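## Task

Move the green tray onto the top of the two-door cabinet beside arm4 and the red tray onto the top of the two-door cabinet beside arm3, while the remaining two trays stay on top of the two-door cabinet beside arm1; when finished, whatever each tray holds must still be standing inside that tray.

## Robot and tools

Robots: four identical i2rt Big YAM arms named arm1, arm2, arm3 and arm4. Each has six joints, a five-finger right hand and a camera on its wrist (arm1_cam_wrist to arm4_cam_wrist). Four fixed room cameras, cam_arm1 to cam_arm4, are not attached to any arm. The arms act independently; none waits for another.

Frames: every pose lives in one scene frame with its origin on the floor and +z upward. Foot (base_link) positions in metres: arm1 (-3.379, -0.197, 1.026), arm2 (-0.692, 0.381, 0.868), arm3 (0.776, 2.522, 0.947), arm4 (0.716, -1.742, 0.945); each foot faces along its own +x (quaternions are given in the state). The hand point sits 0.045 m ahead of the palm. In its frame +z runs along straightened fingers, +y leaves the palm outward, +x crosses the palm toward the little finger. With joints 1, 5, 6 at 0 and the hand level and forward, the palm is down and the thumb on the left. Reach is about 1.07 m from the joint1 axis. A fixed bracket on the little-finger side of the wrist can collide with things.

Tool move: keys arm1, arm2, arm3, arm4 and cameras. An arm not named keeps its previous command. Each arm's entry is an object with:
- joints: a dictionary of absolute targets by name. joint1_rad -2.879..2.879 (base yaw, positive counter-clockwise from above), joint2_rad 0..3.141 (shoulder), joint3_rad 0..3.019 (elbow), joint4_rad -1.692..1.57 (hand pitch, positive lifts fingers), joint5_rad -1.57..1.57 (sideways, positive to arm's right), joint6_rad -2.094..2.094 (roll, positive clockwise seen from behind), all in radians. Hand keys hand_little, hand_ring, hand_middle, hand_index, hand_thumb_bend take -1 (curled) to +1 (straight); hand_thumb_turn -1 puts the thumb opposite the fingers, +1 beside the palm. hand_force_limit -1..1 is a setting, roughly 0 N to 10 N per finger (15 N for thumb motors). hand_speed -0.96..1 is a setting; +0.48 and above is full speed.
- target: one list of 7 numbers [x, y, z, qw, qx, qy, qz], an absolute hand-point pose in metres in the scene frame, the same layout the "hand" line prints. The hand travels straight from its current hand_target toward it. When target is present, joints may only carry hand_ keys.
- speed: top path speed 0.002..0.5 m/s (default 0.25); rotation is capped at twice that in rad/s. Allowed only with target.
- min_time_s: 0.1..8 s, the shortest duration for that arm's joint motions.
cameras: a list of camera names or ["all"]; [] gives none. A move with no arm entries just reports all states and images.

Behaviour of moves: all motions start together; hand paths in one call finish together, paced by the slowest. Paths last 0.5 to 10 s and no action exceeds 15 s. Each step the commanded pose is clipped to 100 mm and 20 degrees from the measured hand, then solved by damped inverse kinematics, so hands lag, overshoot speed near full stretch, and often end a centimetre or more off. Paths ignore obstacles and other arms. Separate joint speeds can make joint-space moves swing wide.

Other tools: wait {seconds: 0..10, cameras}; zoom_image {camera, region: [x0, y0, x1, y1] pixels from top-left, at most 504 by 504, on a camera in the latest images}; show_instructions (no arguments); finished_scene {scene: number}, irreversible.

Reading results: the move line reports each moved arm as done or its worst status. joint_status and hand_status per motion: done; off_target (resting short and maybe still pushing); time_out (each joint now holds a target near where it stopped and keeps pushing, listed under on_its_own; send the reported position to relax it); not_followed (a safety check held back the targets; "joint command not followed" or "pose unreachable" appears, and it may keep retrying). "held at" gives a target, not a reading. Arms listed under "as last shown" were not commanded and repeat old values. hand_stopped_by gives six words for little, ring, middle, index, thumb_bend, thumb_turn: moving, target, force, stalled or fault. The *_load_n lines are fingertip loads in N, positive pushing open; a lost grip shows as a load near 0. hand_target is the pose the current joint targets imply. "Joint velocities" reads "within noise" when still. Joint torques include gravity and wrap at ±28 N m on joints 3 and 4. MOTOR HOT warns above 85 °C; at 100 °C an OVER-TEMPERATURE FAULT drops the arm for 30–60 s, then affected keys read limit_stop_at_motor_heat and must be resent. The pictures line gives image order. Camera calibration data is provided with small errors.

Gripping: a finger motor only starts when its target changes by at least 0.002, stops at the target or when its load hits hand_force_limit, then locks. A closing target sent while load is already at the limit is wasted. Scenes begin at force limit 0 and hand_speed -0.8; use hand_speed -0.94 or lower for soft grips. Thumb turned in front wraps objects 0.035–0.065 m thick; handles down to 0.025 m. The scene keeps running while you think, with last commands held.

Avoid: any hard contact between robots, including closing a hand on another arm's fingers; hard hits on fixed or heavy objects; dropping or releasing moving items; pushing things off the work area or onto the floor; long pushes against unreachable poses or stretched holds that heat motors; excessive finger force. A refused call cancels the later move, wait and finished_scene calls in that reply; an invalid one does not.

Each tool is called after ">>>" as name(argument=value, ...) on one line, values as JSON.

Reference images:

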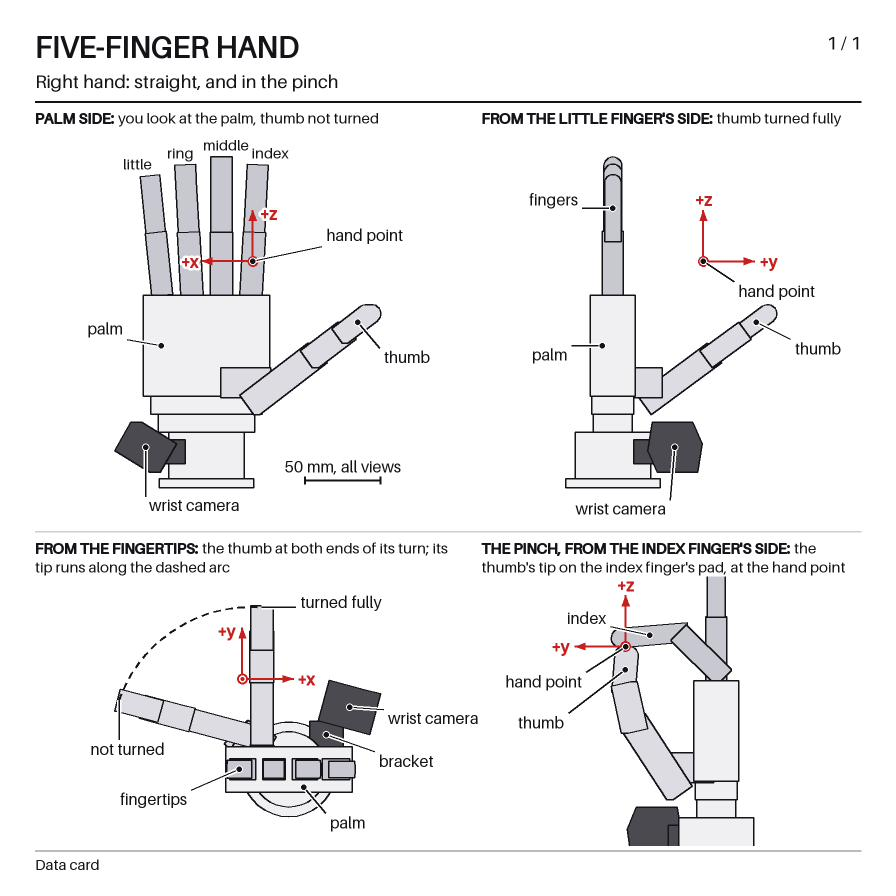

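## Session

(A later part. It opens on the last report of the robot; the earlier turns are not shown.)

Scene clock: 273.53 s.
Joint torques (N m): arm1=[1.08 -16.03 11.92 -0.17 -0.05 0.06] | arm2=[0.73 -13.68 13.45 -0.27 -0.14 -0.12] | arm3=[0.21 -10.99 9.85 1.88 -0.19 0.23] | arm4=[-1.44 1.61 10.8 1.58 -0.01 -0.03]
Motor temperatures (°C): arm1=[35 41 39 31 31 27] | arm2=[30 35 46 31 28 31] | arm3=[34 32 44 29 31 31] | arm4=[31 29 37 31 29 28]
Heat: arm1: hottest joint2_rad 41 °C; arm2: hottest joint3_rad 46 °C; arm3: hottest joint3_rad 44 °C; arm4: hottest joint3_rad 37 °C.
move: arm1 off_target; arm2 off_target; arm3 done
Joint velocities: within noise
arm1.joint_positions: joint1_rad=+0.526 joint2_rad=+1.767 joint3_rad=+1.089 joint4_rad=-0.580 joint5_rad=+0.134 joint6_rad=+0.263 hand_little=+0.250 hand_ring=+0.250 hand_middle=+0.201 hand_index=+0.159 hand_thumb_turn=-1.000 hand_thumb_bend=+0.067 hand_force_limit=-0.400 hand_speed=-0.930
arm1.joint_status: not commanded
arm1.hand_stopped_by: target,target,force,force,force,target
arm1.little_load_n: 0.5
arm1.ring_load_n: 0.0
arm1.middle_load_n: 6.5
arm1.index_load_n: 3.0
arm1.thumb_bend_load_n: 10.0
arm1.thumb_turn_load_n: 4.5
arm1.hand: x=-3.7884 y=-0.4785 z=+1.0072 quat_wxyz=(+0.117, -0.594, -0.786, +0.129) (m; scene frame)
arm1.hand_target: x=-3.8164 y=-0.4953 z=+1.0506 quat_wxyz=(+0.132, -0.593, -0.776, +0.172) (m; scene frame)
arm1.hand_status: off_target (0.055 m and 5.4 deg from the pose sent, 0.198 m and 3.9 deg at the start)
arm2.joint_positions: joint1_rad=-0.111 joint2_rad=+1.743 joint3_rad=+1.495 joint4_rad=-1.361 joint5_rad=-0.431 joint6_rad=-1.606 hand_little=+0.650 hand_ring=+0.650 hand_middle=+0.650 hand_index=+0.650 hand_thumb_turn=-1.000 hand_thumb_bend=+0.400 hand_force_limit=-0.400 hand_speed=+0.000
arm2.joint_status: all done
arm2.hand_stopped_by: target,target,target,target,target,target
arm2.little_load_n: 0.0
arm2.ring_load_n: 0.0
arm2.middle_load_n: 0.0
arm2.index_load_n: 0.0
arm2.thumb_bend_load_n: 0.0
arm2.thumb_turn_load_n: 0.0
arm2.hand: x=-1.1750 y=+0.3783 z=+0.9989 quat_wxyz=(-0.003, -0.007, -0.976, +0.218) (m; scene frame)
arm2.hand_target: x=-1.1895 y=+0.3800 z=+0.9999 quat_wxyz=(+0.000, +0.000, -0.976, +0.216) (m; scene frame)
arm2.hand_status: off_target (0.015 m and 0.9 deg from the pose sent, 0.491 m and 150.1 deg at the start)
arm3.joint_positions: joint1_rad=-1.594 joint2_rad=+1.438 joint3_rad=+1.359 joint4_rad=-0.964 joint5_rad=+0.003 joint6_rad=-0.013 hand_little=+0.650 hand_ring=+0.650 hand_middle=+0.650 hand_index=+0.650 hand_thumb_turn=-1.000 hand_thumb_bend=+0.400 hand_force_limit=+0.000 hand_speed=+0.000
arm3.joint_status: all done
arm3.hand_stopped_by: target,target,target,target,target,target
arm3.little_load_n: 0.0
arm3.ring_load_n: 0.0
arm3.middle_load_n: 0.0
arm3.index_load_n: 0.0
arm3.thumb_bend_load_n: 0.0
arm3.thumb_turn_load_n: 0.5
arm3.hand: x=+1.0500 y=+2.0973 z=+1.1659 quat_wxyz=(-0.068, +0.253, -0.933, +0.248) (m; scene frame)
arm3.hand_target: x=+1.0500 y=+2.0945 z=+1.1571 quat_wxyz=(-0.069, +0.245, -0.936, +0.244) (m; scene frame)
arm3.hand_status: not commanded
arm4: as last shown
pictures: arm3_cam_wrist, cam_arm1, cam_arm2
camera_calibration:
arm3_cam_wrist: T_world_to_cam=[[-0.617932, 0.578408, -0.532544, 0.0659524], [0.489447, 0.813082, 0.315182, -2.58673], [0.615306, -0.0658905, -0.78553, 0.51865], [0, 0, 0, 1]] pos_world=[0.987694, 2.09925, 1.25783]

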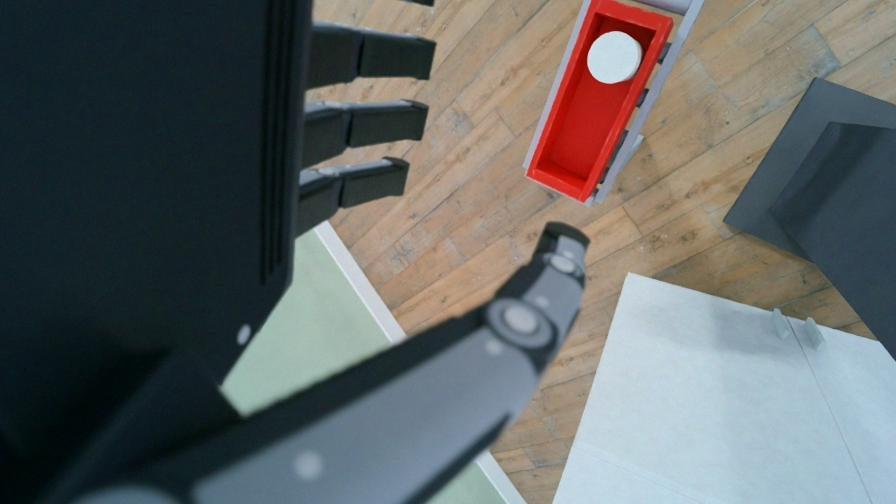

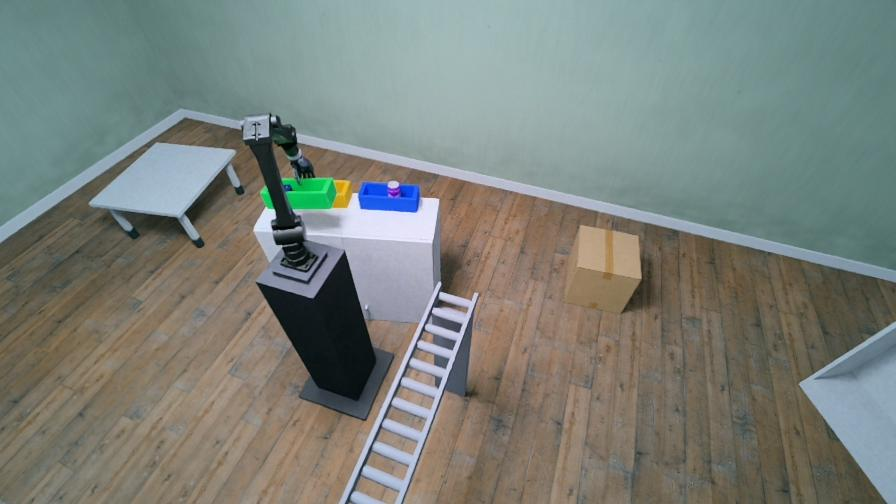

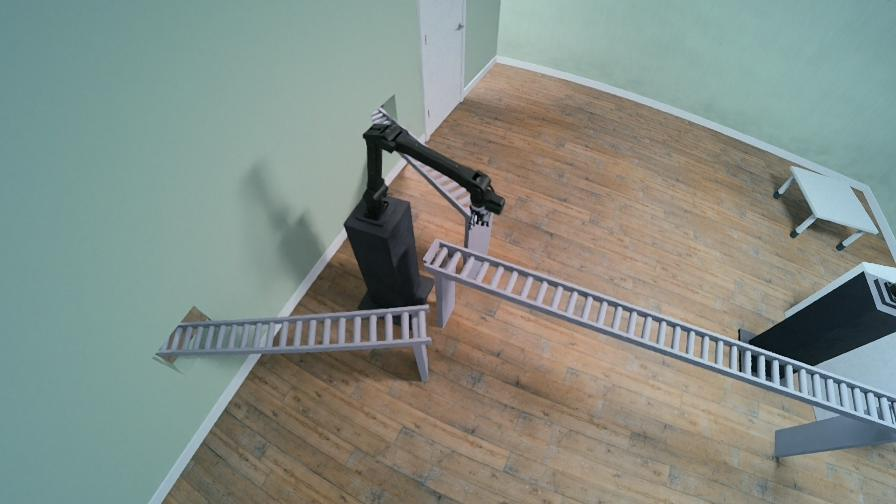

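>>> move(arm1={"target": [-3.86, 0.0, 1.07, 0.1717, -0.7745, -0.5943, 0.1317], "speed": 0.2}, arm3={"target": [1.0997, 1.9565, 0.76, 0.0192, -0.2433, 0.9449, -0.2181], "speed": 0.25})

>>> move(arm1={"target": [-3.412, 0.44, 1.04, 0.2163, -0.9757, 0.0076, 0.0341], "speed": 0.2}, cameras=["cam_arm1", "arm3_cam_wrist", "arm1_cam_wrist"])

Scene clock: 288.83 s.
Joint torques (N m): arm1=[1.55 -12.04 12.77 -0.13 -0.38 0.03] | arm2=[0.38 -13.8 13.31 -0.38 -0.13 -0.11] | arm3=[-0.15 -18.43 10.84 1.5 0.12 -0.07] | arm4=[-1.32 1.67 10.82 1.54 -0.04 0]
Motor temperatures (°C): arm1=[35 41 42 31 31 27] | arm2=[30 35 48 30 28 31] | arm3=[34 32 45 29 31 31] | arm4=[31 29 37 31 29 28]
Heat: arm1: hottest joint3_rad 42 °C; arm2: hottest joint3_rad 48 °C; arm3: hottest joint3_rad 45 °C; arm4: hottest joint3_rad 37 °C.
move: arm1 off_target; arm3 off_target
Joint velocities: within noise
arm1.joint_positions: joint1_rad=-0.489 joint2_rad=+1.682 joint3_rad=+1.109 joint4_rad=-0.620 joint5_rad=-0.057 joint6_rad=-0.175 hand_little=+0.250 hand_ring=+0.250 hand_middle=+0.201 hand_index=+0.159 hand_thumb_turn=-1.000 hand_thumb_bend=+0.067 hand_force_limit=-0.400 hand_speed=-0.930
arm1.joint_status: not commanded
arm1.hand_stopped_by: target,target,force,force,force,target
arm1.little_load_n: 0.0
arm1.ring_load_n: 0.0
arm1.middle_load_n: 7.0
arm1.index_load_n: 2.0
arm1.thumb_bend_load_n: 10.0
arm1.thumb_turn_load_n: 4.5
arm1.hand: x=-3.8334 y=-0.0107 z=+1.0466 quat_wxyz=(+0.151, -0.780, -0.595, +0.117) (m; scene frame)
arm1.hand_target: x=-3.8586 y=-0.0006 z=+1.0706 quat_wxyz=(+0.172, -0.774, -0.594, +0.132) (m; scene frame)
arm1.hand_status: off_target (0.037 m and 3.0 deg from the pose sent, 0.488 m and 30.9 deg at the start)
arm2, arm4: as last shown
arm2.hand: x=-1.1751 y=+0.3783 z=+0.9989 quat_wxyz=(-0.003, -0.007, -0.976, +0.218) (m; scene frame)
arm3.joint_positions: joint1_rad=-1.607 joint2_rad=+2.290 joint3_rad=+1.461 joint4_rad=-0.326 joint5_rad=+0.073 joint6_rad=-0.015 hand_little=+0.650 hand_ring=+0.650 hand_middle=+0.650 hand_index=+0.650 hand_thumb_turn=-1.000 hand_thumb_bend=+0.400 hand_force_limit=+0.000 hand_speed=+0.000
arm3.joint_status: not commanded
arm3.hand_stopped_by: target,target,target,target,target,target
arm3.little_load_n: 0.0
arm3.ring_load_n: 0.0
arm3.middle_load_n: 0.0
arm3.index_load_n: 0.0
arm3.thumb_bend_load_n: 0.0
arm3.thumb_turn_load_n: 0.0
arm3.hand: x=+1.0985 y=+1.9772 z=+0.7598 quat_wxyz=(-0.020, +0.245, -0.948, +0.204) (m; scene frame)
arm3.hand_target: x=+1.0993 y=+1.9571 z=+0.7606 quat_wxyz=(-0.019, +0.243, -0.945, +0.218) (m; scene frame)
arm3.hand_status: off_target (0.021 m and 1.7 deg from the pose sent, 0.432 m and 6.8 deg at the start)
pictures: none

Scene clock: 292.97 s.
Joint torques (N m): arm1=[1.55 -16.32 13.01 -0.1 -0.31 0.22] | arm2=[0.15 -13.98 13.45 -0.32 -0.12 -0.12] | arm3=[-0.21 -18.49 10.84 1.5 0.13 -0.07] | arm4=[-1.26 1.9 10.77 1.58 0 -0.01]
Motor temperatures (°C): arm1=[35 41 42 31 31 27] | arm2=[30 35 48 30 28 31] | arm3=[34 33 45 29 31 31] | arm4=[31 29 37 31 29 28]
Heat: arm1: hottest joint3_rad 42 °C; arm2: hottest joint3_rad 48 °C; arm3: hottest joint3_rad 45 °C; arm4: hottest joint3_rad 37 °C.
move: arm1 off_target
Joint velocities: within noise
arm1.joint_positions: joint1_rad=-1.628 joint2_rad=+1.962 joint3_rad=+1.442 joint4_rad=-0.657 joint5_rad=-0.060 joint6_rad=-0.009 hand_little=+0.250 hand_ring=+0.250 hand_middle=+0.201 hand_index=+0.159 hand_thumb_turn=-1.000 hand_thumb_bend=+0.067 hand_force_limit=-0.400 hand_speed=-0.930
arm1.joint_status: not commanded
arm1.hand_stopped_by: target,target,force,force,force,target
arm1.little_load_n: 0.0
arm1.ring_load_n: 0.0
arm1.middle_load_n: 7.0
arm1.index_load_n: 2.0
arm1.thumb_bend_load_n: 10.0
arm1.thumb_turn_load_n: 4.0
arm1.hand: x=-3.4086 y=+0.4100 z=+1.0134 quat_wxyz=(+0.189, -0.982, +0.000, +0.030) (m; scene frame)
arm1.hand_target: x=-3.4121 y=+0.4379 z=+1.0407 quat_wxyz=(+0.217, -0.976, +0.007, +0.034) (m; scene frame)
arm1.hand_status: off_target (0.040 m and 3.4 deg from the pose sent, 0.617 m and 75.0 deg at the start)
arm2, arm3, arm4: as last shown
arm2.middle_load_n: -0.5
arm2.thumb_bend_load_n: -0.5
arm3.index_load_n: -0.5
arm4.little_load_n: 0.5
arm4.thumb_bend_load_n: 0.5
pictures: arm1_cam_wrist, arm3_cam_wrist, cam_arm1
camera_calibration:
arm1_cam_wrist: T_world_to_cam=[[0.277876, -0.888069, -0.366222, 1.67801], [-0.821616, -0.417249, 0.388394, -3.01536], [-0.497726, 0.192969, -0.845595, -0.800085], [0, 0, 0, 1]] pos_world=[-3.34197, 0.386421, 1.10912]
arm3_cam_wrist: T_world_to_cam=[[-0.645373, 0.636781, -0.421905, -0.220215], [0.557128, 0.77026, 0.310335, -2.3707], [0.522592, -0.0347737, -0.851874, 0.252744], [0, 0, 0, 1]] pos_world=[1.04658, 1.97507, 0.858107]

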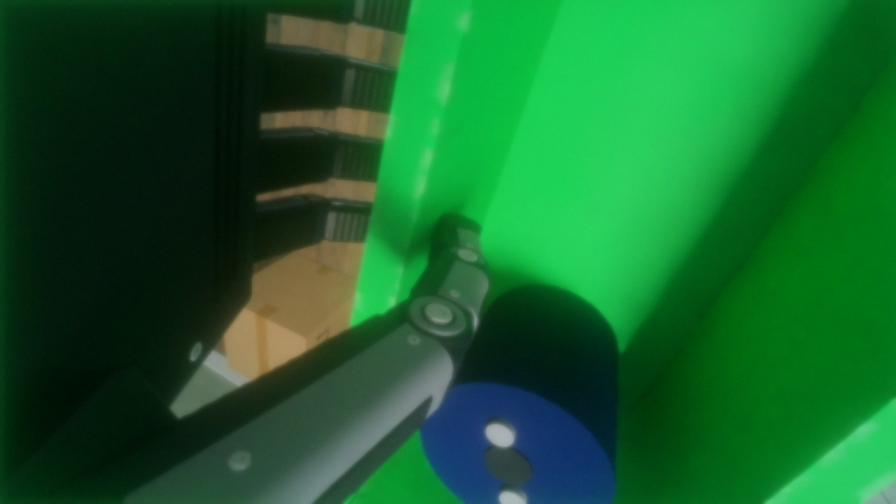

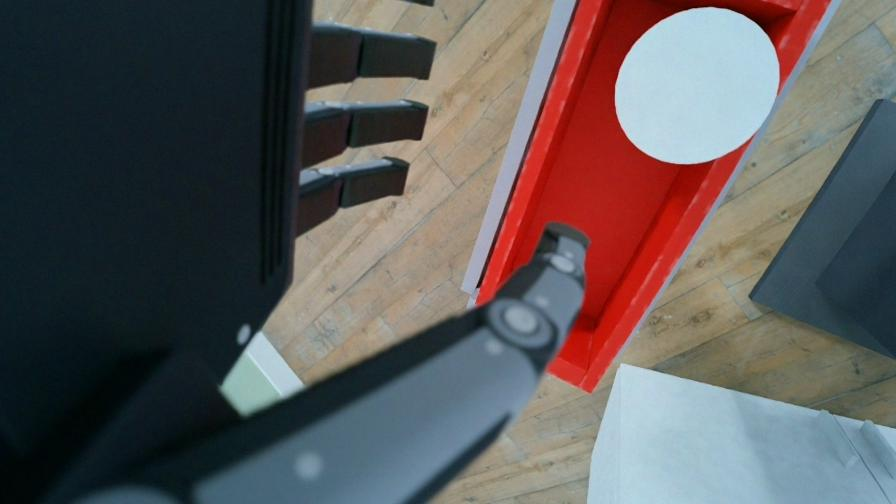

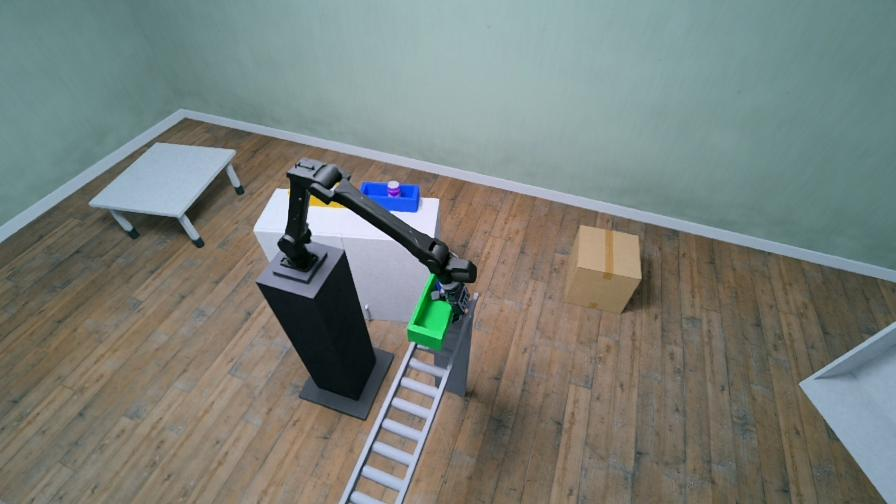

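>>> move(arm1={"target": [-3.412, 0.443, 0.925, 0.2163, -0.9757, 0.0076, 0.0341], "speed": 0.1}, arm3={"target": [1.0840, 1.9570, 0.63, 0.0192, -0.2433, 0.9449, -0.2181], "speed": 0.1})

>>> move(arm1={"target": [-3.412, 0.447, 0.895, 0.2163, -0.9757, 0.0076, 0.0341], "speed": 0.05}, arm3={"target": [1.0875, 1.9504, 0.59, 0.0192, -0.2433, 0.9449, -0.2181], "speed": 0.06}, cameras=["cam_arm1", "arm3_cam_wrist", "arm1_cam_wrist"])

>>> zoom_image(camera="cam_arm1", region=[360, 220, 540, 400])

Scene clock: 305.83 s.
Joint torques (N m): arm1=[1.49 -17.96 7.9 0.88 -0.32 0.21] | arm2=[0.5 -13.57 13.53 -0.29 -0.13 -0.1] | arm3=[-0.15 -18.9 8.9 1.62 -0.13 -0.08] | arm4=[-1.32 2.08 10.81 1.59 -0.01 0.01]
Motor temperatures (°C): arm1=[35 40 44 31 31 27] | arm2=[30 35 49 30 28 31] | arm3=[34 34 45 29 31 31] | arm4=[31 29 37 31 29 28]
Heat: arm1: hottest joint3_rad 44 °C; arm2: hottest joint3_rad 49 °C; arm3: hottest joint3_rad 45 °C; arm4: hottest joint3_rad 37 °C.
move: arm1 off_target; arm3 off_target
Joint velocities: within noise
arm1.joint_positions: joint1_rad=-1.628 joint2_rad=+2.145 joint3_rad=+1.442 joint4_rad=-0.456 joint5_rad=-0.060 joint6_rad=-0.009 hand_little=+0.250 hand_ring=+0.250 hand_middle=+0.201 hand_index=+0.159 hand_thumb_turn=-1.000 hand_thumb_bend=+0.067 hand_force_limit=-0.400 hand_speed=-0.930
arm1.joint_status: not commanded
arm1.hand_stopped_by: target,target,force,force,force,target
arm1.little_load_n: 0.0
arm1.ring_load_n: 0.0
arm1.middle_load_n: 7.0
arm1.index_load_n: 1.5
arm1.thumb_bend_load_n: 10.0
arm1.thumb_turn_load_n: 4.0
arm1.hand: x=-3.4089 y=+0.4292 z=+0.9140 quat_wxyz=(+0.198, -0.980, +0.000, +0.030) (m; scene frame)
arm1.hand_target: x=-3.4121 y=+0.4427 z=+0.9252 quat_wxyz=(+0.216, -0.976, +0.007, +0.034) (m; scene frame)
arm1.hand_status: off_target (0.018 m and 2.4 deg from the pose sent, 0.094 m and 3.3 deg at the start)
arm2, arm4: as last shown
arm2.middle_load_n: 0.0
arm2.thumb_bend_load_n: 0.0
arm3.joint_positions: joint1_rad=-1.632 joint2_rad=+2.545 joint3_rad=+1.537 joint4_rad=-0.139 joint5_rad=+0.069 joint6_rad=-0.036 hand_little=+0.650 hand_ring=+0.650 hand_middle=+0.650 hand_index=+0.650 hand_thumb_turn=-1.000 hand_thumb_bend=+0.400 hand_force_limit=+0.000 hand_speed=+0.000
arm3.joint_status: not commanded
arm3.hand_stopped_by: target,target,target,target,target,target
arm3.little_load_n: 0.0
arm3.ring_load_n: 0.0
arm3.middle_load_n: 0.0
arm3.index_load_n: 0.0
arm3.thumb_bend_load_n: -0.5
arm3.thumb_turn_load_n: 0.0
arm3.hand: x=+1.0843 y=+1.9726 z=+0.6348 quat_wxyz=(-0.018, +0.243, -0.947, +0.207) (m; scene frame)
arm3.hand_target: x=+1.0837 y=+1.9576 z=+0.6305 quat_wxyz=(-0.019, +0.243, -0.945, +0.218) (m; scene frame)
arm3.hand_status: off_target (0.016 m and 1.3 deg from the pose sent, 0.132 m and 1.7 deg at the start)
arm4.little_load_n: 0.0
arm4.thumb_bend_load_n: 0.0
pictures: none

Scene clock: 307.37 s.
Joint torques (N m): arm1=[1.49 -14.74 8.64 1.31 -0.06 0.11] | arm2=[0.67 -13.51 13.53 -0.32 -0.14 -0.13] | arm3=[-0.15 -18.84 8.81 1.59 -0.13 -0.08] | arm4=[-1.2 1.61 10.81 1.61 -0.01 -0.01]
Motor temperatures (°C): arm1=[35 40 44 31 31 27] | arm2=[30 35 49 30 28 31] | arm3=[34 34 45 29 31 31] | arm4=[31 29 37 31 29 28]
Heat: arm1: hottest joint3_rad 44 °C; arm2: hottest joint3_rad 49 °C; arm3: hottest joint3_rad 45 °C; arm4: hottest joint3_rad 37 °C.
move: arm1 off_target; arm3 off_target
Joint velocities: within noise
arm1.joint_positions: joint1_rad=-1.628 joint2_rad=+2.162 joint3_rad=+1.442 joint4_rad=-0.419 joint5_rad=-0.066 joint6_rad=+0.002 hand_little=+0.250 hand_ring=+0.250 hand_middle=+0.201 hand_index=+0.158 hand_thumb_turn=-1.000 hand_thumb_bend=+0.067 hand_force_limit=-0.400 hand_speed=-0.930
arm1.joint_status: not commanded
arm1.hand_stopped_by: target,target,force,force,force,target
arm1.little_load_n: 0.0
arm1.ring_load_n: 0.0
arm1.middle_load_n: 4.5
arm1.index_load_n: 2.0
arm1.thumb_bend_load_n: 8.5
arm1.thumb_turn_load_n: -0.5
arm1.hand: x=-3.4106 y=+0.4351 z=+0.9059 quat_wxyz=(+0.208, -0.978, +0.004, +0.034) (m; scene frame)
arm1.hand_target: x=-3.4121 y=+0.4463 z=+0.8955 quat_wxyz=(+0.216, -0.976, +0.007, +0.034) (m; scene frame)
arm1.hand_status: off_target (0.016 m and 1.1 deg from the pose sent, 0.026 m and 2.4 deg at the start)
arm2, arm4: as last shown
arm3.joint_positions: joint1_rad=-1.632 joint2_rad=+2.642 joint3_rad=+1.621 joint4_rad=-0.122 joint5_rad=+0.069 joint6_rad=-0.037 hand_little=+0.650 hand_ring=+0.650 hand_middle=+0.650 hand_index=+0.650 hand_thumb_turn=-1.000 hand_thumb_bend=+0.400 hand_force_limit=+0.000 hand_speed=+0.000
arm3.joint_status: not commanded
arm3.hand_stopped_by: target,target,target,target,target,target
arm3.little_load_n: 0.0
arm3.ring_load_n: 0.0
arm3.middle_load_n: 0.0
arm3.index_load_n: 0.0
arm3.thumb_bend_load_n: 0.0
arm3.thumb_turn_load_n: 0.0
arm3.hand: x=+1.0893 y=+1.9636 z=+0.5975 quat_wxyz=(-0.018, +0.243, -0.947, +0.209) (m; scene frame)
arm3.hand_target: x=+1.0872 y=+1.9509 z=+0.5906 quat_wxyz=(-0.019, +0.243, -0.945, +0.218) (m; scene frame)
arm3.hand_status: off_target (0.015 m and 1.0 deg from the pose sent, 0.050 m and 1.3 deg at the start)
pictures: arm1_cam_wrist, arm3_cam_wrist, cam_arm1
camera_calibration:
arm1_cam_wrist: T_world_to_cam=[[0.267245, -0.875656, -0.402252, 1.6524], [-0.821498, -0.42523, 0.379896, -2.95328], [-0.503708, 0.228924, -0.83299, -0.944305], [0, 0, 0, 1]] pos_world=[-3.34336, 0.407284, 1.00002]
arm3_cam_wrist: T_world_to_cam=[[-0.643515, 0.633425, -0.429721, -0.276748], [0.559017, 0.772421, 0.301439, -2.30581], [0.522865, -0.0462406, -0.85116, 0.140586], [0, 0, 0, 1]] pos_world=[1.03739, 1.96285, 0.695797]

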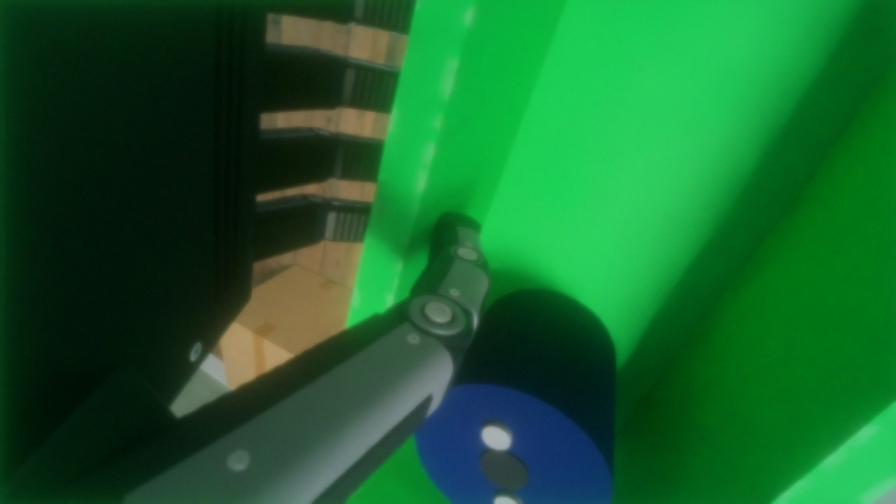

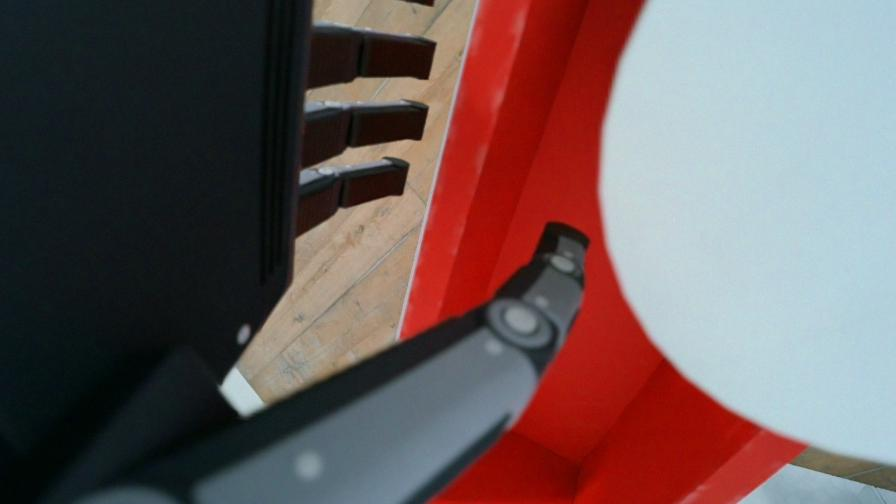

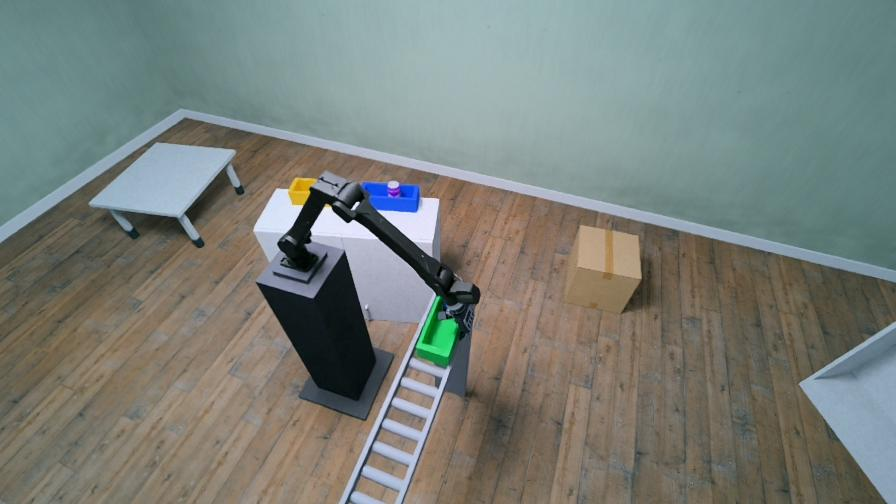

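Scaled by 2.800 from the camera's 896x504 image, which has a finer 1280x720 frame.

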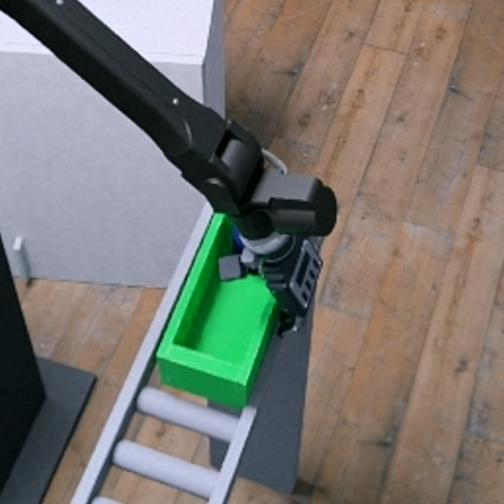

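>>> move(arm1={"target": [-3.412, 0.444, 0.875, 0.2163, -0.9757, 0.0076, 0.0341], "speed": 0.05}, arm3={"target": [1.0875, 1.9504, 0.563, 0.0192, -0.2433, 0.9449, -0.2181], "speed": 0.06}, cameras=["cam_arm1", "arm3_cam_wrist", "arm1_cam_wrist"])

>>> zoom_image(camera="cam_arm1", region=[360, 220, 540, 400])

Scene clock: 311.50 s.
Joint torques (N m): arm1=[1.49 -12.81 7.36 2.3 -0.06 0.09] | arm2=[0.85 -13.39 13.35 -0.42 -0.16 -0.13] | arm3=[-0.26 -19.02 8.68 1.48 -0.12 -0.08] | arm4=[-1.85 1.49 10.97 1.57 -0.05 -0.02]
Motor temperatures (°C): arm1=[35 40 44 31 31 27] | arm2=[30 35 50 30 28 31] | arm3=[34 34 45 29 31 31] | arm4=[31 29 37 31 29 28]
Heat: arm1: hottest joint3_rad 44 °C; arm2: hottest joint3_rad 50 °C; arm3: hottest joint3_rad 45 °C; arm4: hottest joint3_rad 37 °C.
move: arm1 off_target; arm3 off_target
Joint velocities: within noise
arm1.joint_positions: joint1_rad=-1.628 joint2_rad=+2.165 joint3_rad=+1.442 joint4_rad=-0.405 joint5_rad=-0.066 joint6_rad=+0.004 hand_little=+0.250 hand_ring=+0.250 hand_middle=+0.200 hand_index=+0.158 hand_thumb_turn=-1.000 hand_thumb_bend=+0.067 hand_force_limit=-0.400 hand_speed=-0.930
arm1.joint_status: not commanded
arm1.hand_stopped_by: target,target,force,force,force,target
arm1.little_load_n: 0.0
arm1.ring_load_n: 0.0
arm1.middle_load_n: 0.0
arm1.index_load_n: 1.0
arm1.thumb_bend_load_n: 8.0
arm1.thumb_turn_load_n: 1.0
arm1.hand: x=-3.4107 y=+0.4382 z=+0.9048 quat_wxyz=(+0.213, -0.976, +0.005, +0.034) (m; scene frame)
arm1.hand_target: x=-3.4120 y=+0.4419 z=+0.8762 quat_wxyz=(+0.216, -0.976, +0.007, +0.034) (m; scene frame)
arm1.hand_status: off_target (0.030 m and 0.5 deg from the pose sent, 0.032 m and 1.1 deg at the start)
arm2, arm4: as last shown
arm3.joint_positions: joint1_rad=-1.632 joint2_rad=+2.702 joint3_rad=+1.665 joint4_rad=-0.101 joint5_rad=+0.068 joint6_rad=-0.037 hand_little=+0.650 hand_ring=+0.650 hand_middle=+0.650 hand_index=+0.650 hand_thumb_turn=-1.000 hand_thumb_bend=+0.400 hand_force_limit=+0.000 hand_speed=+0.000
arm3.joint_status: not commanded
arm3.hand_stopped_by: target,target,target,target,target,target
arm3.little_load_n: 0.0
arm3.ring_load_n: -0.5
arm3.middle_load_n: 0.0
arm3.index_load_n: 0.0
arm3.thumb_bend_load_n: 0.0
arm3.thumb_turn_load_n: 0.0
arm3.hand: x=+1.0907 y=+1.9617 z=+0.5723 quat_wxyz=(-0.019, +0.243, -0.946, +0.212) (m; scene frame)
arm3.hand_target: x=+1.0872 y=+1.9510 z=+0.5634 quat_wxyz=(-0.019, +0.243, -0.945, +0.218) (m; scene frame)
arm3.hand_status: off_target (0.015 m and 0.8 deg from the pose sent, 0.037 m and 1.1 deg at the start)
pictures: arm1_cam_wrist, arm3_cam_wrist, cam_arm1
camera_calibration:
arm1_cam_wrist: T_world_to_cam=[[0.265455, -0.8717, -0.411914, 1.65565], [-0.822028, -0.427884, 0.375746, -2.94853], [-0.503789, 0.238861, -0.830146, -0.953155], [0, 0, 0, 1]] pos_world=[-3.34346, 0.409274, 0.998627]
arm3_cam_wrist: T_world_to_cam=[[-0.642763, 0.631288, -0.433972, -0.279632], [0.55793, 0.77396, 0.2995, -2.29828], [0.524948, -0.0496186, -0.849687, 0.121827], [0, 0, 0, 1]] pos_world=[1.03859, 1.96135, 0.670498]

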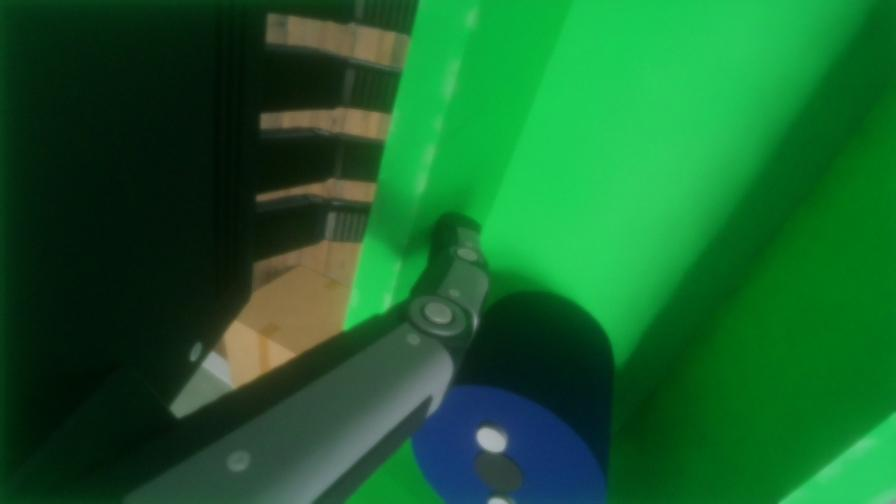

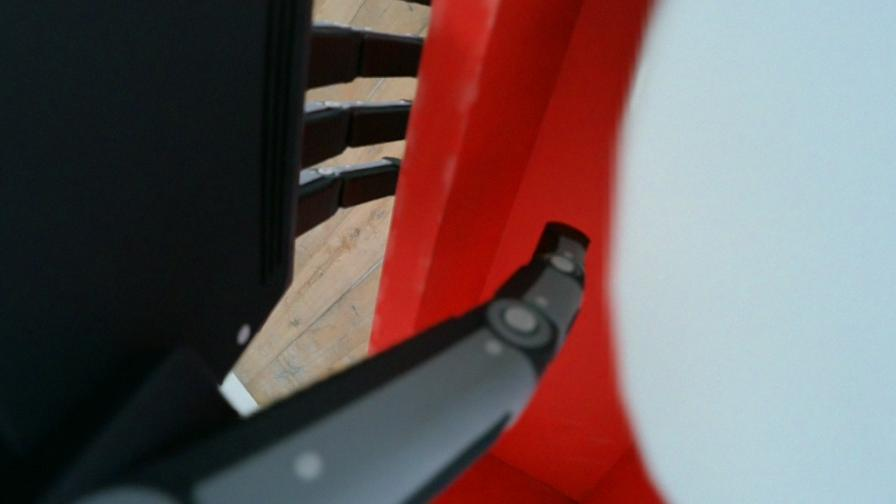

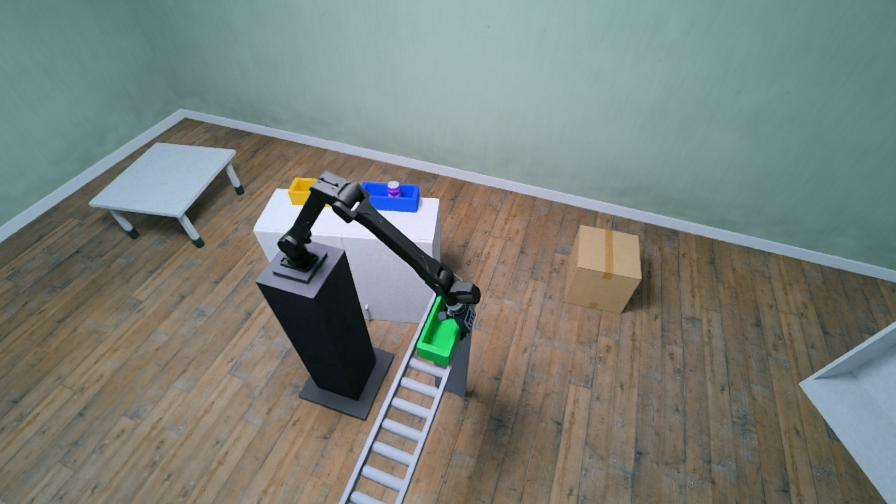

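Scaled by 2.800 from the camera's 896x504 image, which has a finer 1280x720 frame.

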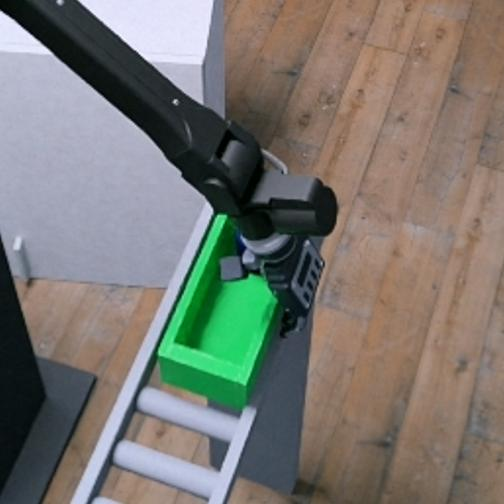

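>>> move(arm1={"joints": {"hand_thumb_bend": 0.4, "hand_index": 0.35, "hand_middle": 0.35, "hand_ring": 0.35, "hand_little": 0.35, "hand_speed": -0.7}}, arm3={"target": [1.0870, 1.9512, 0.557, 0.0192, -0.2433, 0.9449, -0.2181], "speed": 0.06})

>>> move(arm1={"target": [-3.407, 0.475, 1.04, 0.2163, -0.9757, 0.0076, 0.0341], "speed": 0.15}, arm3={"joints": {"hand_index": 0.17, "hand_middle": 0.2, "hand_ring": 0.25, "hand_little": 0.25, "hand_force_limit": -0.5, "hand_speed": -0.88}}, cameras=["cam_arm1", "arm3_cam_wrist"])

Scene clock: 316.50 s.
Joint torques (N m): arm1=[1.55 -15.68 7.23 0.79 -0.17 0.09] | arm2=[0.38 -14.1 13.49 -0.47 -0.12 -0.12] | arm3=[-0.21 -18.84 8.68 1.62 -0.13 -0.08] | arm4=[-1.2 1.85 10.92 1.66 -0.02 -0.01]
Motor temperatures (°C): arm1=[35 40 43 31 31 27] | arm2=[30 35 50 30 28 31] | arm3=[34 34 45 29 31 31] | arm4=[31 29 37 31 29 28]
Heat: arm1: hottest joint3_rad 43 °C; arm2: hottest joint3_rad 50 °C; arm3: hottest joint3_rad 45 °C; arm4: hottest joint3_rad 37 °C.
move: arm1 done; arm3 off_target
Joint velocities: within noise
arm1.joint_positions: joint1_rad=-1.629 joint2_rad=+2.197 joint3_rad=+1.442 joint4_rad=-0.361 joint5_rad=-0.063 joint6_rad=+0.004 hand_little=+0.350 hand_ring=+0.350 hand_middle=+0.350 hand_index=+0.350 hand_thumb_turn=-1.000 hand_thumb_bend=+0.400 hand_force_limit=-0.400 hand_speed=-0.700
arm1.joint_status: all done
arm1.hand_stopped_by: target,target,target,target,target,target
arm1.little_load_n: 0.0
arm1.ring_load_n: 0.0
arm1.middle_load_n: 0.0
arm1.index_load_n: 0.0
arm1.thumb_bend_load_n: -0.5
arm1.thumb_turn_load_n: -0.5
arm1.hand: x=-3.4098 y=+0.4415 z=+0.8873 quat_wxyz=(+0.219, -0.975, +0.006, +0.032) (m; scene frame)
arm1.hand_target: x=-3.4120 y=+0.4420 z=+0.8762 quat_wxyz=(+0.216, -0.976, +0.008, +0.034) (m; scene frame)
arm1.hand_status: not commanded
arm2, arm4: as last shown
arm3.joint_positions: joint1_rad=-1.632 joint2_rad=+2.713 joint3_rad=+1.672 joint4_rad=-0.098 joint5_rad=+0.068 joint6_rad=-0.038 hand_little=+0.650 hand_ring=+0.650 hand_middle=+0.650 hand_index=+0.650 hand_thumb_turn=-1.000 hand_thumb_bend=+0.400 hand_force_limit=+0.000 hand_speed=+0.000
arm3.joint_status: not commanded
arm3.hand_stopped_by: target,target,target,target,target,target
arm3.little_load_n: 0.0
arm3.ring_load_n: 0.0
arm3.middle_load_n: 0.0
arm3.index_load_n: 0.0
arm3.thumb_bend_load_n: 0.0
arm3.thumb_turn_load_n: 0.0
arm3.hand: x=+1.0901 y=+1.9624 z=+0.5672 quat_wxyz=(-0.018, +0.243, -0.947, +0.211) (m; scene frame)
arm3.hand_target: x=+1.0866 y=+1.9518 z=+0.5575 quat_wxyz=(-0.019, +0.243, -0.945, +0.218) (m; scene frame)
arm3.hand_status: off_target (0.015 m and 0.9 deg from the pose sent, 0.019 m and 0.8 deg at the start)
pictures: none

Scene clock: 318.43 s.
Joint torques (N m): arm1=[1.14 -18.61 11.43 -0.05 -0.21 0.05] | arm2=[0.15 -13.74 13.38 -0.46 -0.14 -0.12] | arm3=[-0.21 -19.08 7.58 1.28 -0.1 -0.07] | arm4=[-1.49 1.44 10.89 1.55 -0.03 0]
Motor temperatures (°C): arm1=[35 40 43 31 31 27] | arm2=[30 35 50 30 28 31] | arm3=[34 34 45 29 31 31] | arm4=[31 29 37 31 29 28]
Heat: arm1: hottest joint3_rad 43 °C; arm2: hottest joint3_rad 50 °C; arm3: hottest joint3_rad 45 °C; arm4: hottest joint3_rad 37 °C.
move: arm1 off_target; arm3 off_target
Joint velocities: within noise
arm1.joint_positions: joint1_rad=-1.629 joint2_rad=+2.060 joint3_rad=+1.609 joint4_rad=-0.715 joint5_rad=-0.064 joint6_rad=+0.004 hand_little=+0.350 hand_ring=+0.350 hand_middle=+0.350 hand_index=+0.350 hand_thumb_turn=-1.000 hand_thumb_bend=+0.400 hand_force_limit=-0.400 hand_speed=-0.700
arm1.joint_status: not commanded
arm1.hand_stopped_by: target,target,target,target,target,target
arm1.little_load_n: 0.0
arm1.ring_load_n: 0.0
arm1.middle_load_n: 0.0
arm1.index_load_n: 0.0
arm1.thumb_bend_load_n: 0.0
arm1.thumb_turn_load_n: 0.0
arm1.hand: x=-3.4088 y=+0.4563 z=+1.0152 quat_wxyz=(+0.194, -0.980, +0.006, +0.033) (m; scene frame)
arm1.hand_target: x=-3.4071 y=+0.4739 z=+1.0403 quat_wxyz=(+0.216, -0.976, +0.008, +0.034) (m; scene frame)
arm1.hand_status: off_target (0.031 m and 2.6 deg from the pose sent, 0.156 m and 0.4 deg at the start)
arm2: as last shown
arm3.joint_positions: joint1_rad=-1.632 joint2_rad=+2.714 joint3_rad=+1.685 joint4_rad=-0.089 joint5_rad=+0.068 joint6_rad=-0.038 hand_little=+0.250 hand_ring=+0.529 hand_middle=+0.551 hand_index=+0.170 hand_thumb_turn=-1.000 hand_thumb_bend=+0.400 hand_force_limit=-0.500 hand_speed=-0.880
arm3.joint_status: hand_ring off_target (ended at +0.529, target +0.250); hand_middle off_target (ended at +0.551, target +0.200); the others done
arm3.hand_stopped_by: target,force,force,target,target,target
arm3.little_load_n: 0.5
arm3.ring_load_n: 0.0
arm3.middle_load_n: 0.0
arm3.index_load_n: 0.0
arm3.thumb_bend_load_n: -0.5
arm3.thumb_turn_load_n: 0.0
arm3.hand: x=+1.0949 y=+1.9534 z=+0.5708 quat_wxyz=(-0.021, +0.243, -0.944, +0.221) (m; scene frame)
arm3.hand_target: x=+1.0867 y=+1.9516 z=+0.5576 quat_wxyz=(-0.019, +0.243, -0.945, +0.218) (m; scene frame)
arm3.hand_status: not commanded
arm4.joint_positions: joint1_rad=+0.146 joint2_rad=+0.623 joint3_rad=+1.381 joint4_rad=-1.611 joint5_rad=+0.107 joint6_rad=-1.068 hand_little=+0.650 hand_ring=+0.650 hand_middle=+0.650 hand_index=+0.650 hand_thumb_turn=-1.000 hand_thumb_bend=+0.400 hand_force_limit=+0.000 hand_speed=+0.000
arm4.joint_status: not commanded
arm4.hand_stopped_by: target,target,target,target,target,target
arm4.little_load_n: -0.5
arm4.ring_load_n: 0.0
arm4.middle_load_n: 0.0
arm4.index_load_n: 0.0
arm4.thumb_bend_load_n: 0.0
arm4.thumb_turn_load_n: 0.0
arm4.hand: x=+0.8437 y=-1.8552 z=+1.3802 quat_wxyz=(+0.031, +0.836, -0.418, +0.354) (m; scene frame)
arm4.hand_target: x=+0.8440 y=-1.8553 z=+1.3900 quat_wxyz=(+0.030, +0.832, -0.416, +0.367) (m; scene frame)
arm4.hand_status: not commanded
pictures: arm3_cam_wrist, cam_arm1
camera_calibration:
arm3_cam_wrist: T_world_to_cam=[[-0.638738, 0.62314, -0.451342, -0.250906], [0.554723, 0.779452, 0.291097, -2.29612], [0.533193, -0.0644356, -0.843536, 0.134374], [0, 0, 0, 1]] pos_world=[1.0418, 1.95472, 0.668498]

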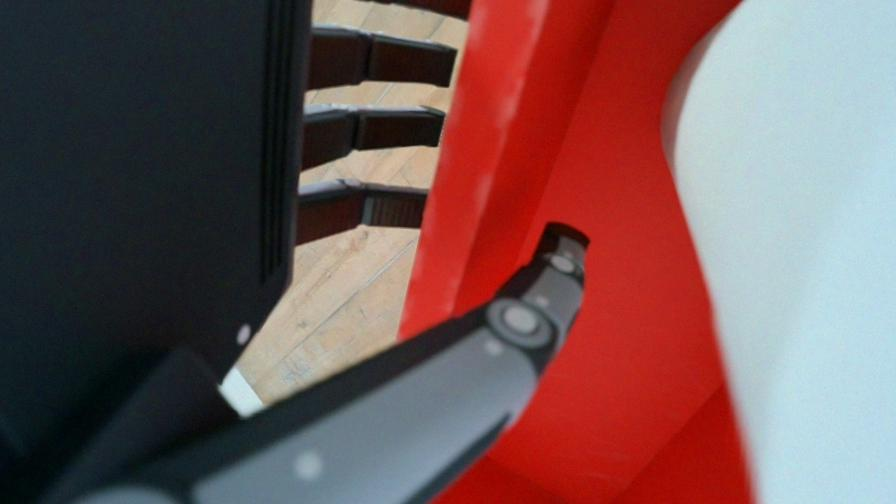

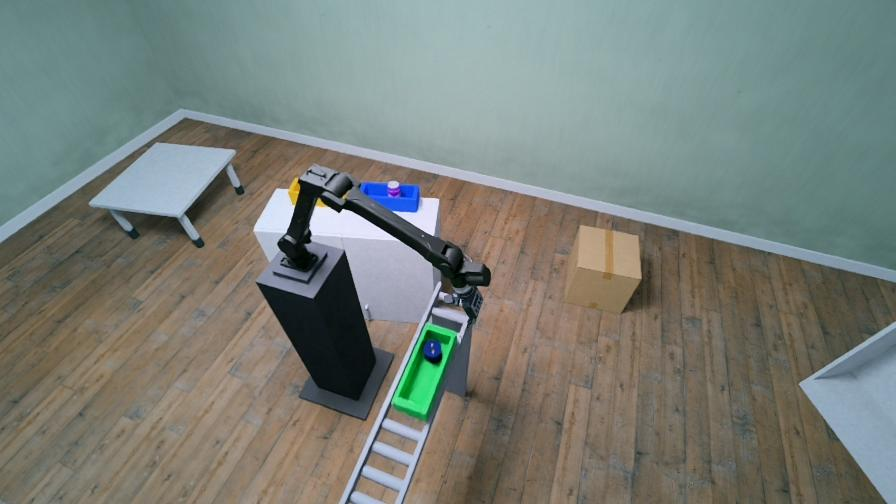

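>>> move(arm3={"joints": {"hand_middle": 0.19, "hand_ring": 0.24, "hand_force_limit": -0.4, "hand_speed": -0.88}}, cameras=["arm2_cam_wrist", "arm3_cam_wrist"])

Scene clock: 329.23 s.
Joint torques (N m): arm1=[1.08 -18.61 11.41 -0.05 -0.21 0.05] | arm2=[0.79 -14.15 13.33 -0.24 -0.14 -0.1] | arm3=[-0.21 -19.08 7.6 1.16 -0.1 -0.07] | arm4=[-1.32 2.14 10.96 1.55 -0.03 0.01]
Motor temperatures (°C): arm1=[35 40 43 31 31 27] | arm2=[30 35 50 30 28 31] | arm3=[34 35 44 29 31 31] | arm4=[31 29 37 31 29 28]
Heat: arm1: hottest joint3_rad 43 °C; arm2: hottest joint3_rad 50 °C; arm3: hottest joint3_rad 44 °C; arm4: hottest joint3_rad 37 °C.
move: arm3 off_target
Joint velocities: within noise
arm1, arm4: as last shown
arm1.hand_target: x=-3.4071 y=+0.4740 z=+1.0403 quat_wxyz=(+0.217, -0.976, +0.008, +0.034) (m; scene frame)
arm2.joint_positions: joint1_rad=-0.111 joint2_rad=+1.743 joint3_rad=+1.495 joint4_rad=-1.361 joint5_rad=-0.431 joint6_rad=-1.606 hand_little=+0.650 hand_ring=+0.650 hand_middle=+0.650 hand_index=+0.650 hand_thumb_turn=-1.000 hand_thumb_bend=+0.400 hand_force_limit=-0.400 hand_speed=+0.000
arm2.joint_status: not commanded
arm2.hand_stopped_by: target,target,target,target,target,target
arm2.little_load_n: 0.0
arm2.ring_load_n: 0.0
arm2.middle_load_n: 0.0
arm2.index_load_n: 0.0
arm2.thumb_bend_load_n: 0.0
arm2.thumb_turn_load_n: 0.0
arm2.hand: x=-1.1751 y=+0.3783 z=+0.9989 quat_wxyz=(-0.003, -0.007, -0.976, +0.218) (m; scene frame)
arm2.hand_target: x=-1.1895 y=+0.3800 z=+0.9999 quat_wxyz=(+0.000, +0.000, -0.976, +0.216) (m; scene frame)
arm2.hand_status: not commanded
arm3.joint_positions: joint1_rad=-1.632 joint2_rad=+2.714 joint3_rad=+1.685 joint4_rad=-0.086 joint5_rad=+0.068 joint6_rad=-0.038 hand_little=+0.250 hand_ring=+0.240 hand_middle=+0.498 hand_index=+0.170 hand_thumb_turn=-1.000 hand_thumb_bend=+0.400 hand_force_limit=-0.400 hand_speed=-0.880
arm3.joint_status: hand_middle off_target (ended at +0.498, target +0.190); the others done
arm3.hand_stopped_by: target,target,force,target,target,target
arm3.little_load_n: 0.0
arm3.ring_load_n: 0.0
arm3.middle_load_n: 1.0
arm3.index_load_n: 0.0
arm3.thumb_bend_load_n: 0.0
arm3.thumb_turn_load_n: 0.0
arm3.hand: x=+1.0951 y=+1.9529 z=+0.5708 quat_wxyz=(-0.021, +0.243, -0.944, +0.222) (m; scene frame)
arm3.hand_target: x=+1.0866 y=+1.9517 z=+0.5575 quat_wxyz=(-0.019, +0.243, -0.945, +0.218) (m; scene frame)
arm3.hand_status: not commanded
arm4.little_load_n: 0.0
pictures: arm2_cam_wrist, arm3_cam_wrist
camera_calibration:
arm2_cam_wrist: T_world_to_cam=[[-0.224484, 0.886282, -0.405106, -0.196524], [0.830843, 0.391309, 0.395698, 0.430009], [0.509222, -0.247752, -0.824204, 1.63792], [0, 0, 0, 1]] pos_world=[-1.23545, 0.411707, 1.10021]
arm3_cam_wrist: T_world_to_cam=[[-0.638514, 0.622002, -0.453225, -0.247385], [0.554215, 0.780227, 0.289986, -2.29621], [0.53399, -0.066024, -0.842909, 0.136018], [0, 0, 0, 1]] pos_world=[1.042, 1.95442, 0.668398]

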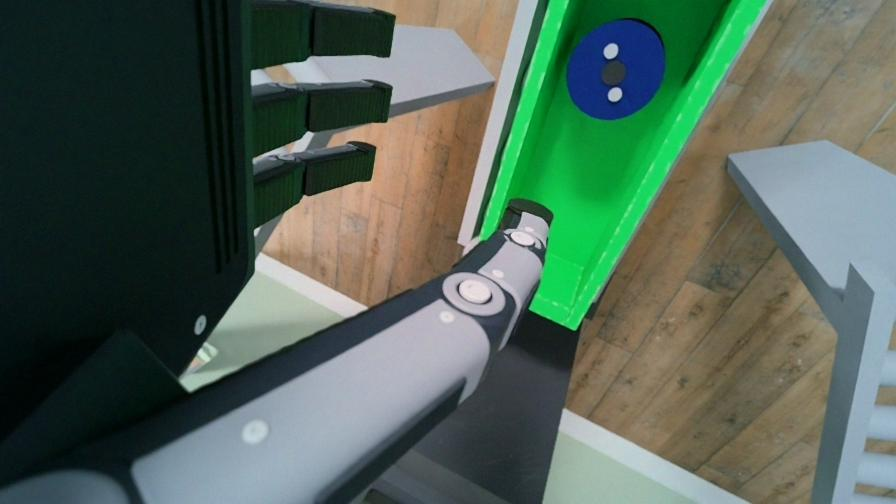

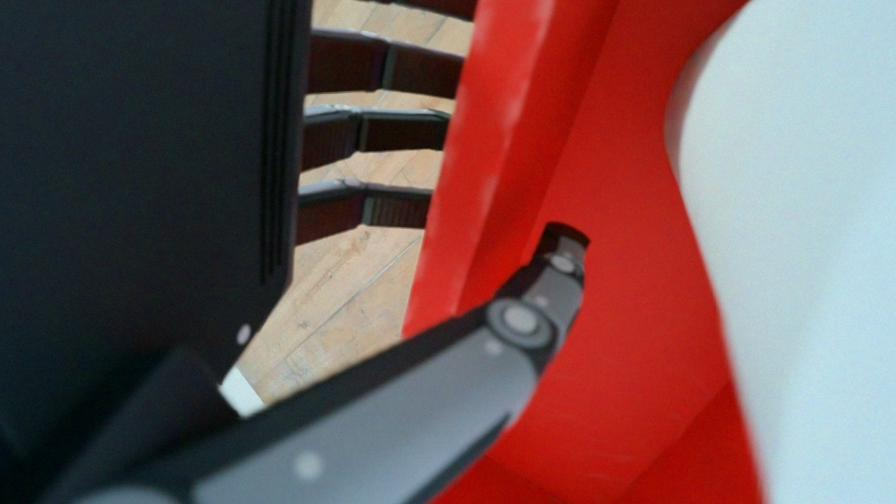

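>>> zoom_image(camera="arm3_cam_wrist", region=[290, 0, 590, 260])

>>> zoom_image(camera="arm2_cam_wrist", region=[430, 0, 790, 340])

Scaled by 1.680 from the camera's 896x504 image, which has a finer 1280x720 frame.

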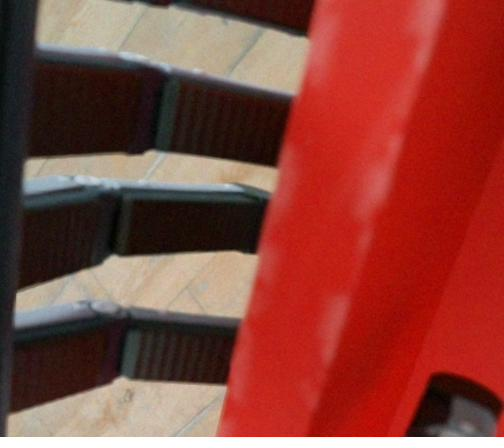

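Scaled by 1.400 from the camera's 896x504 image, which has a finer 1280x720 frame.

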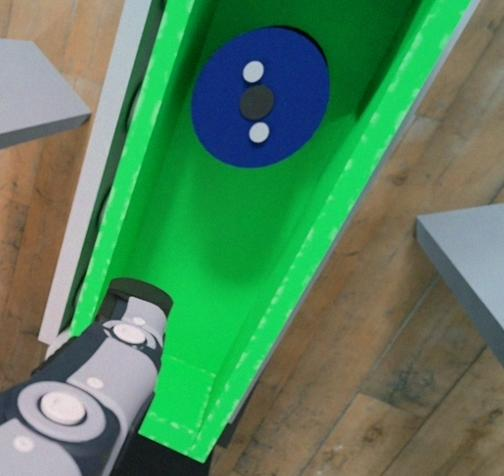

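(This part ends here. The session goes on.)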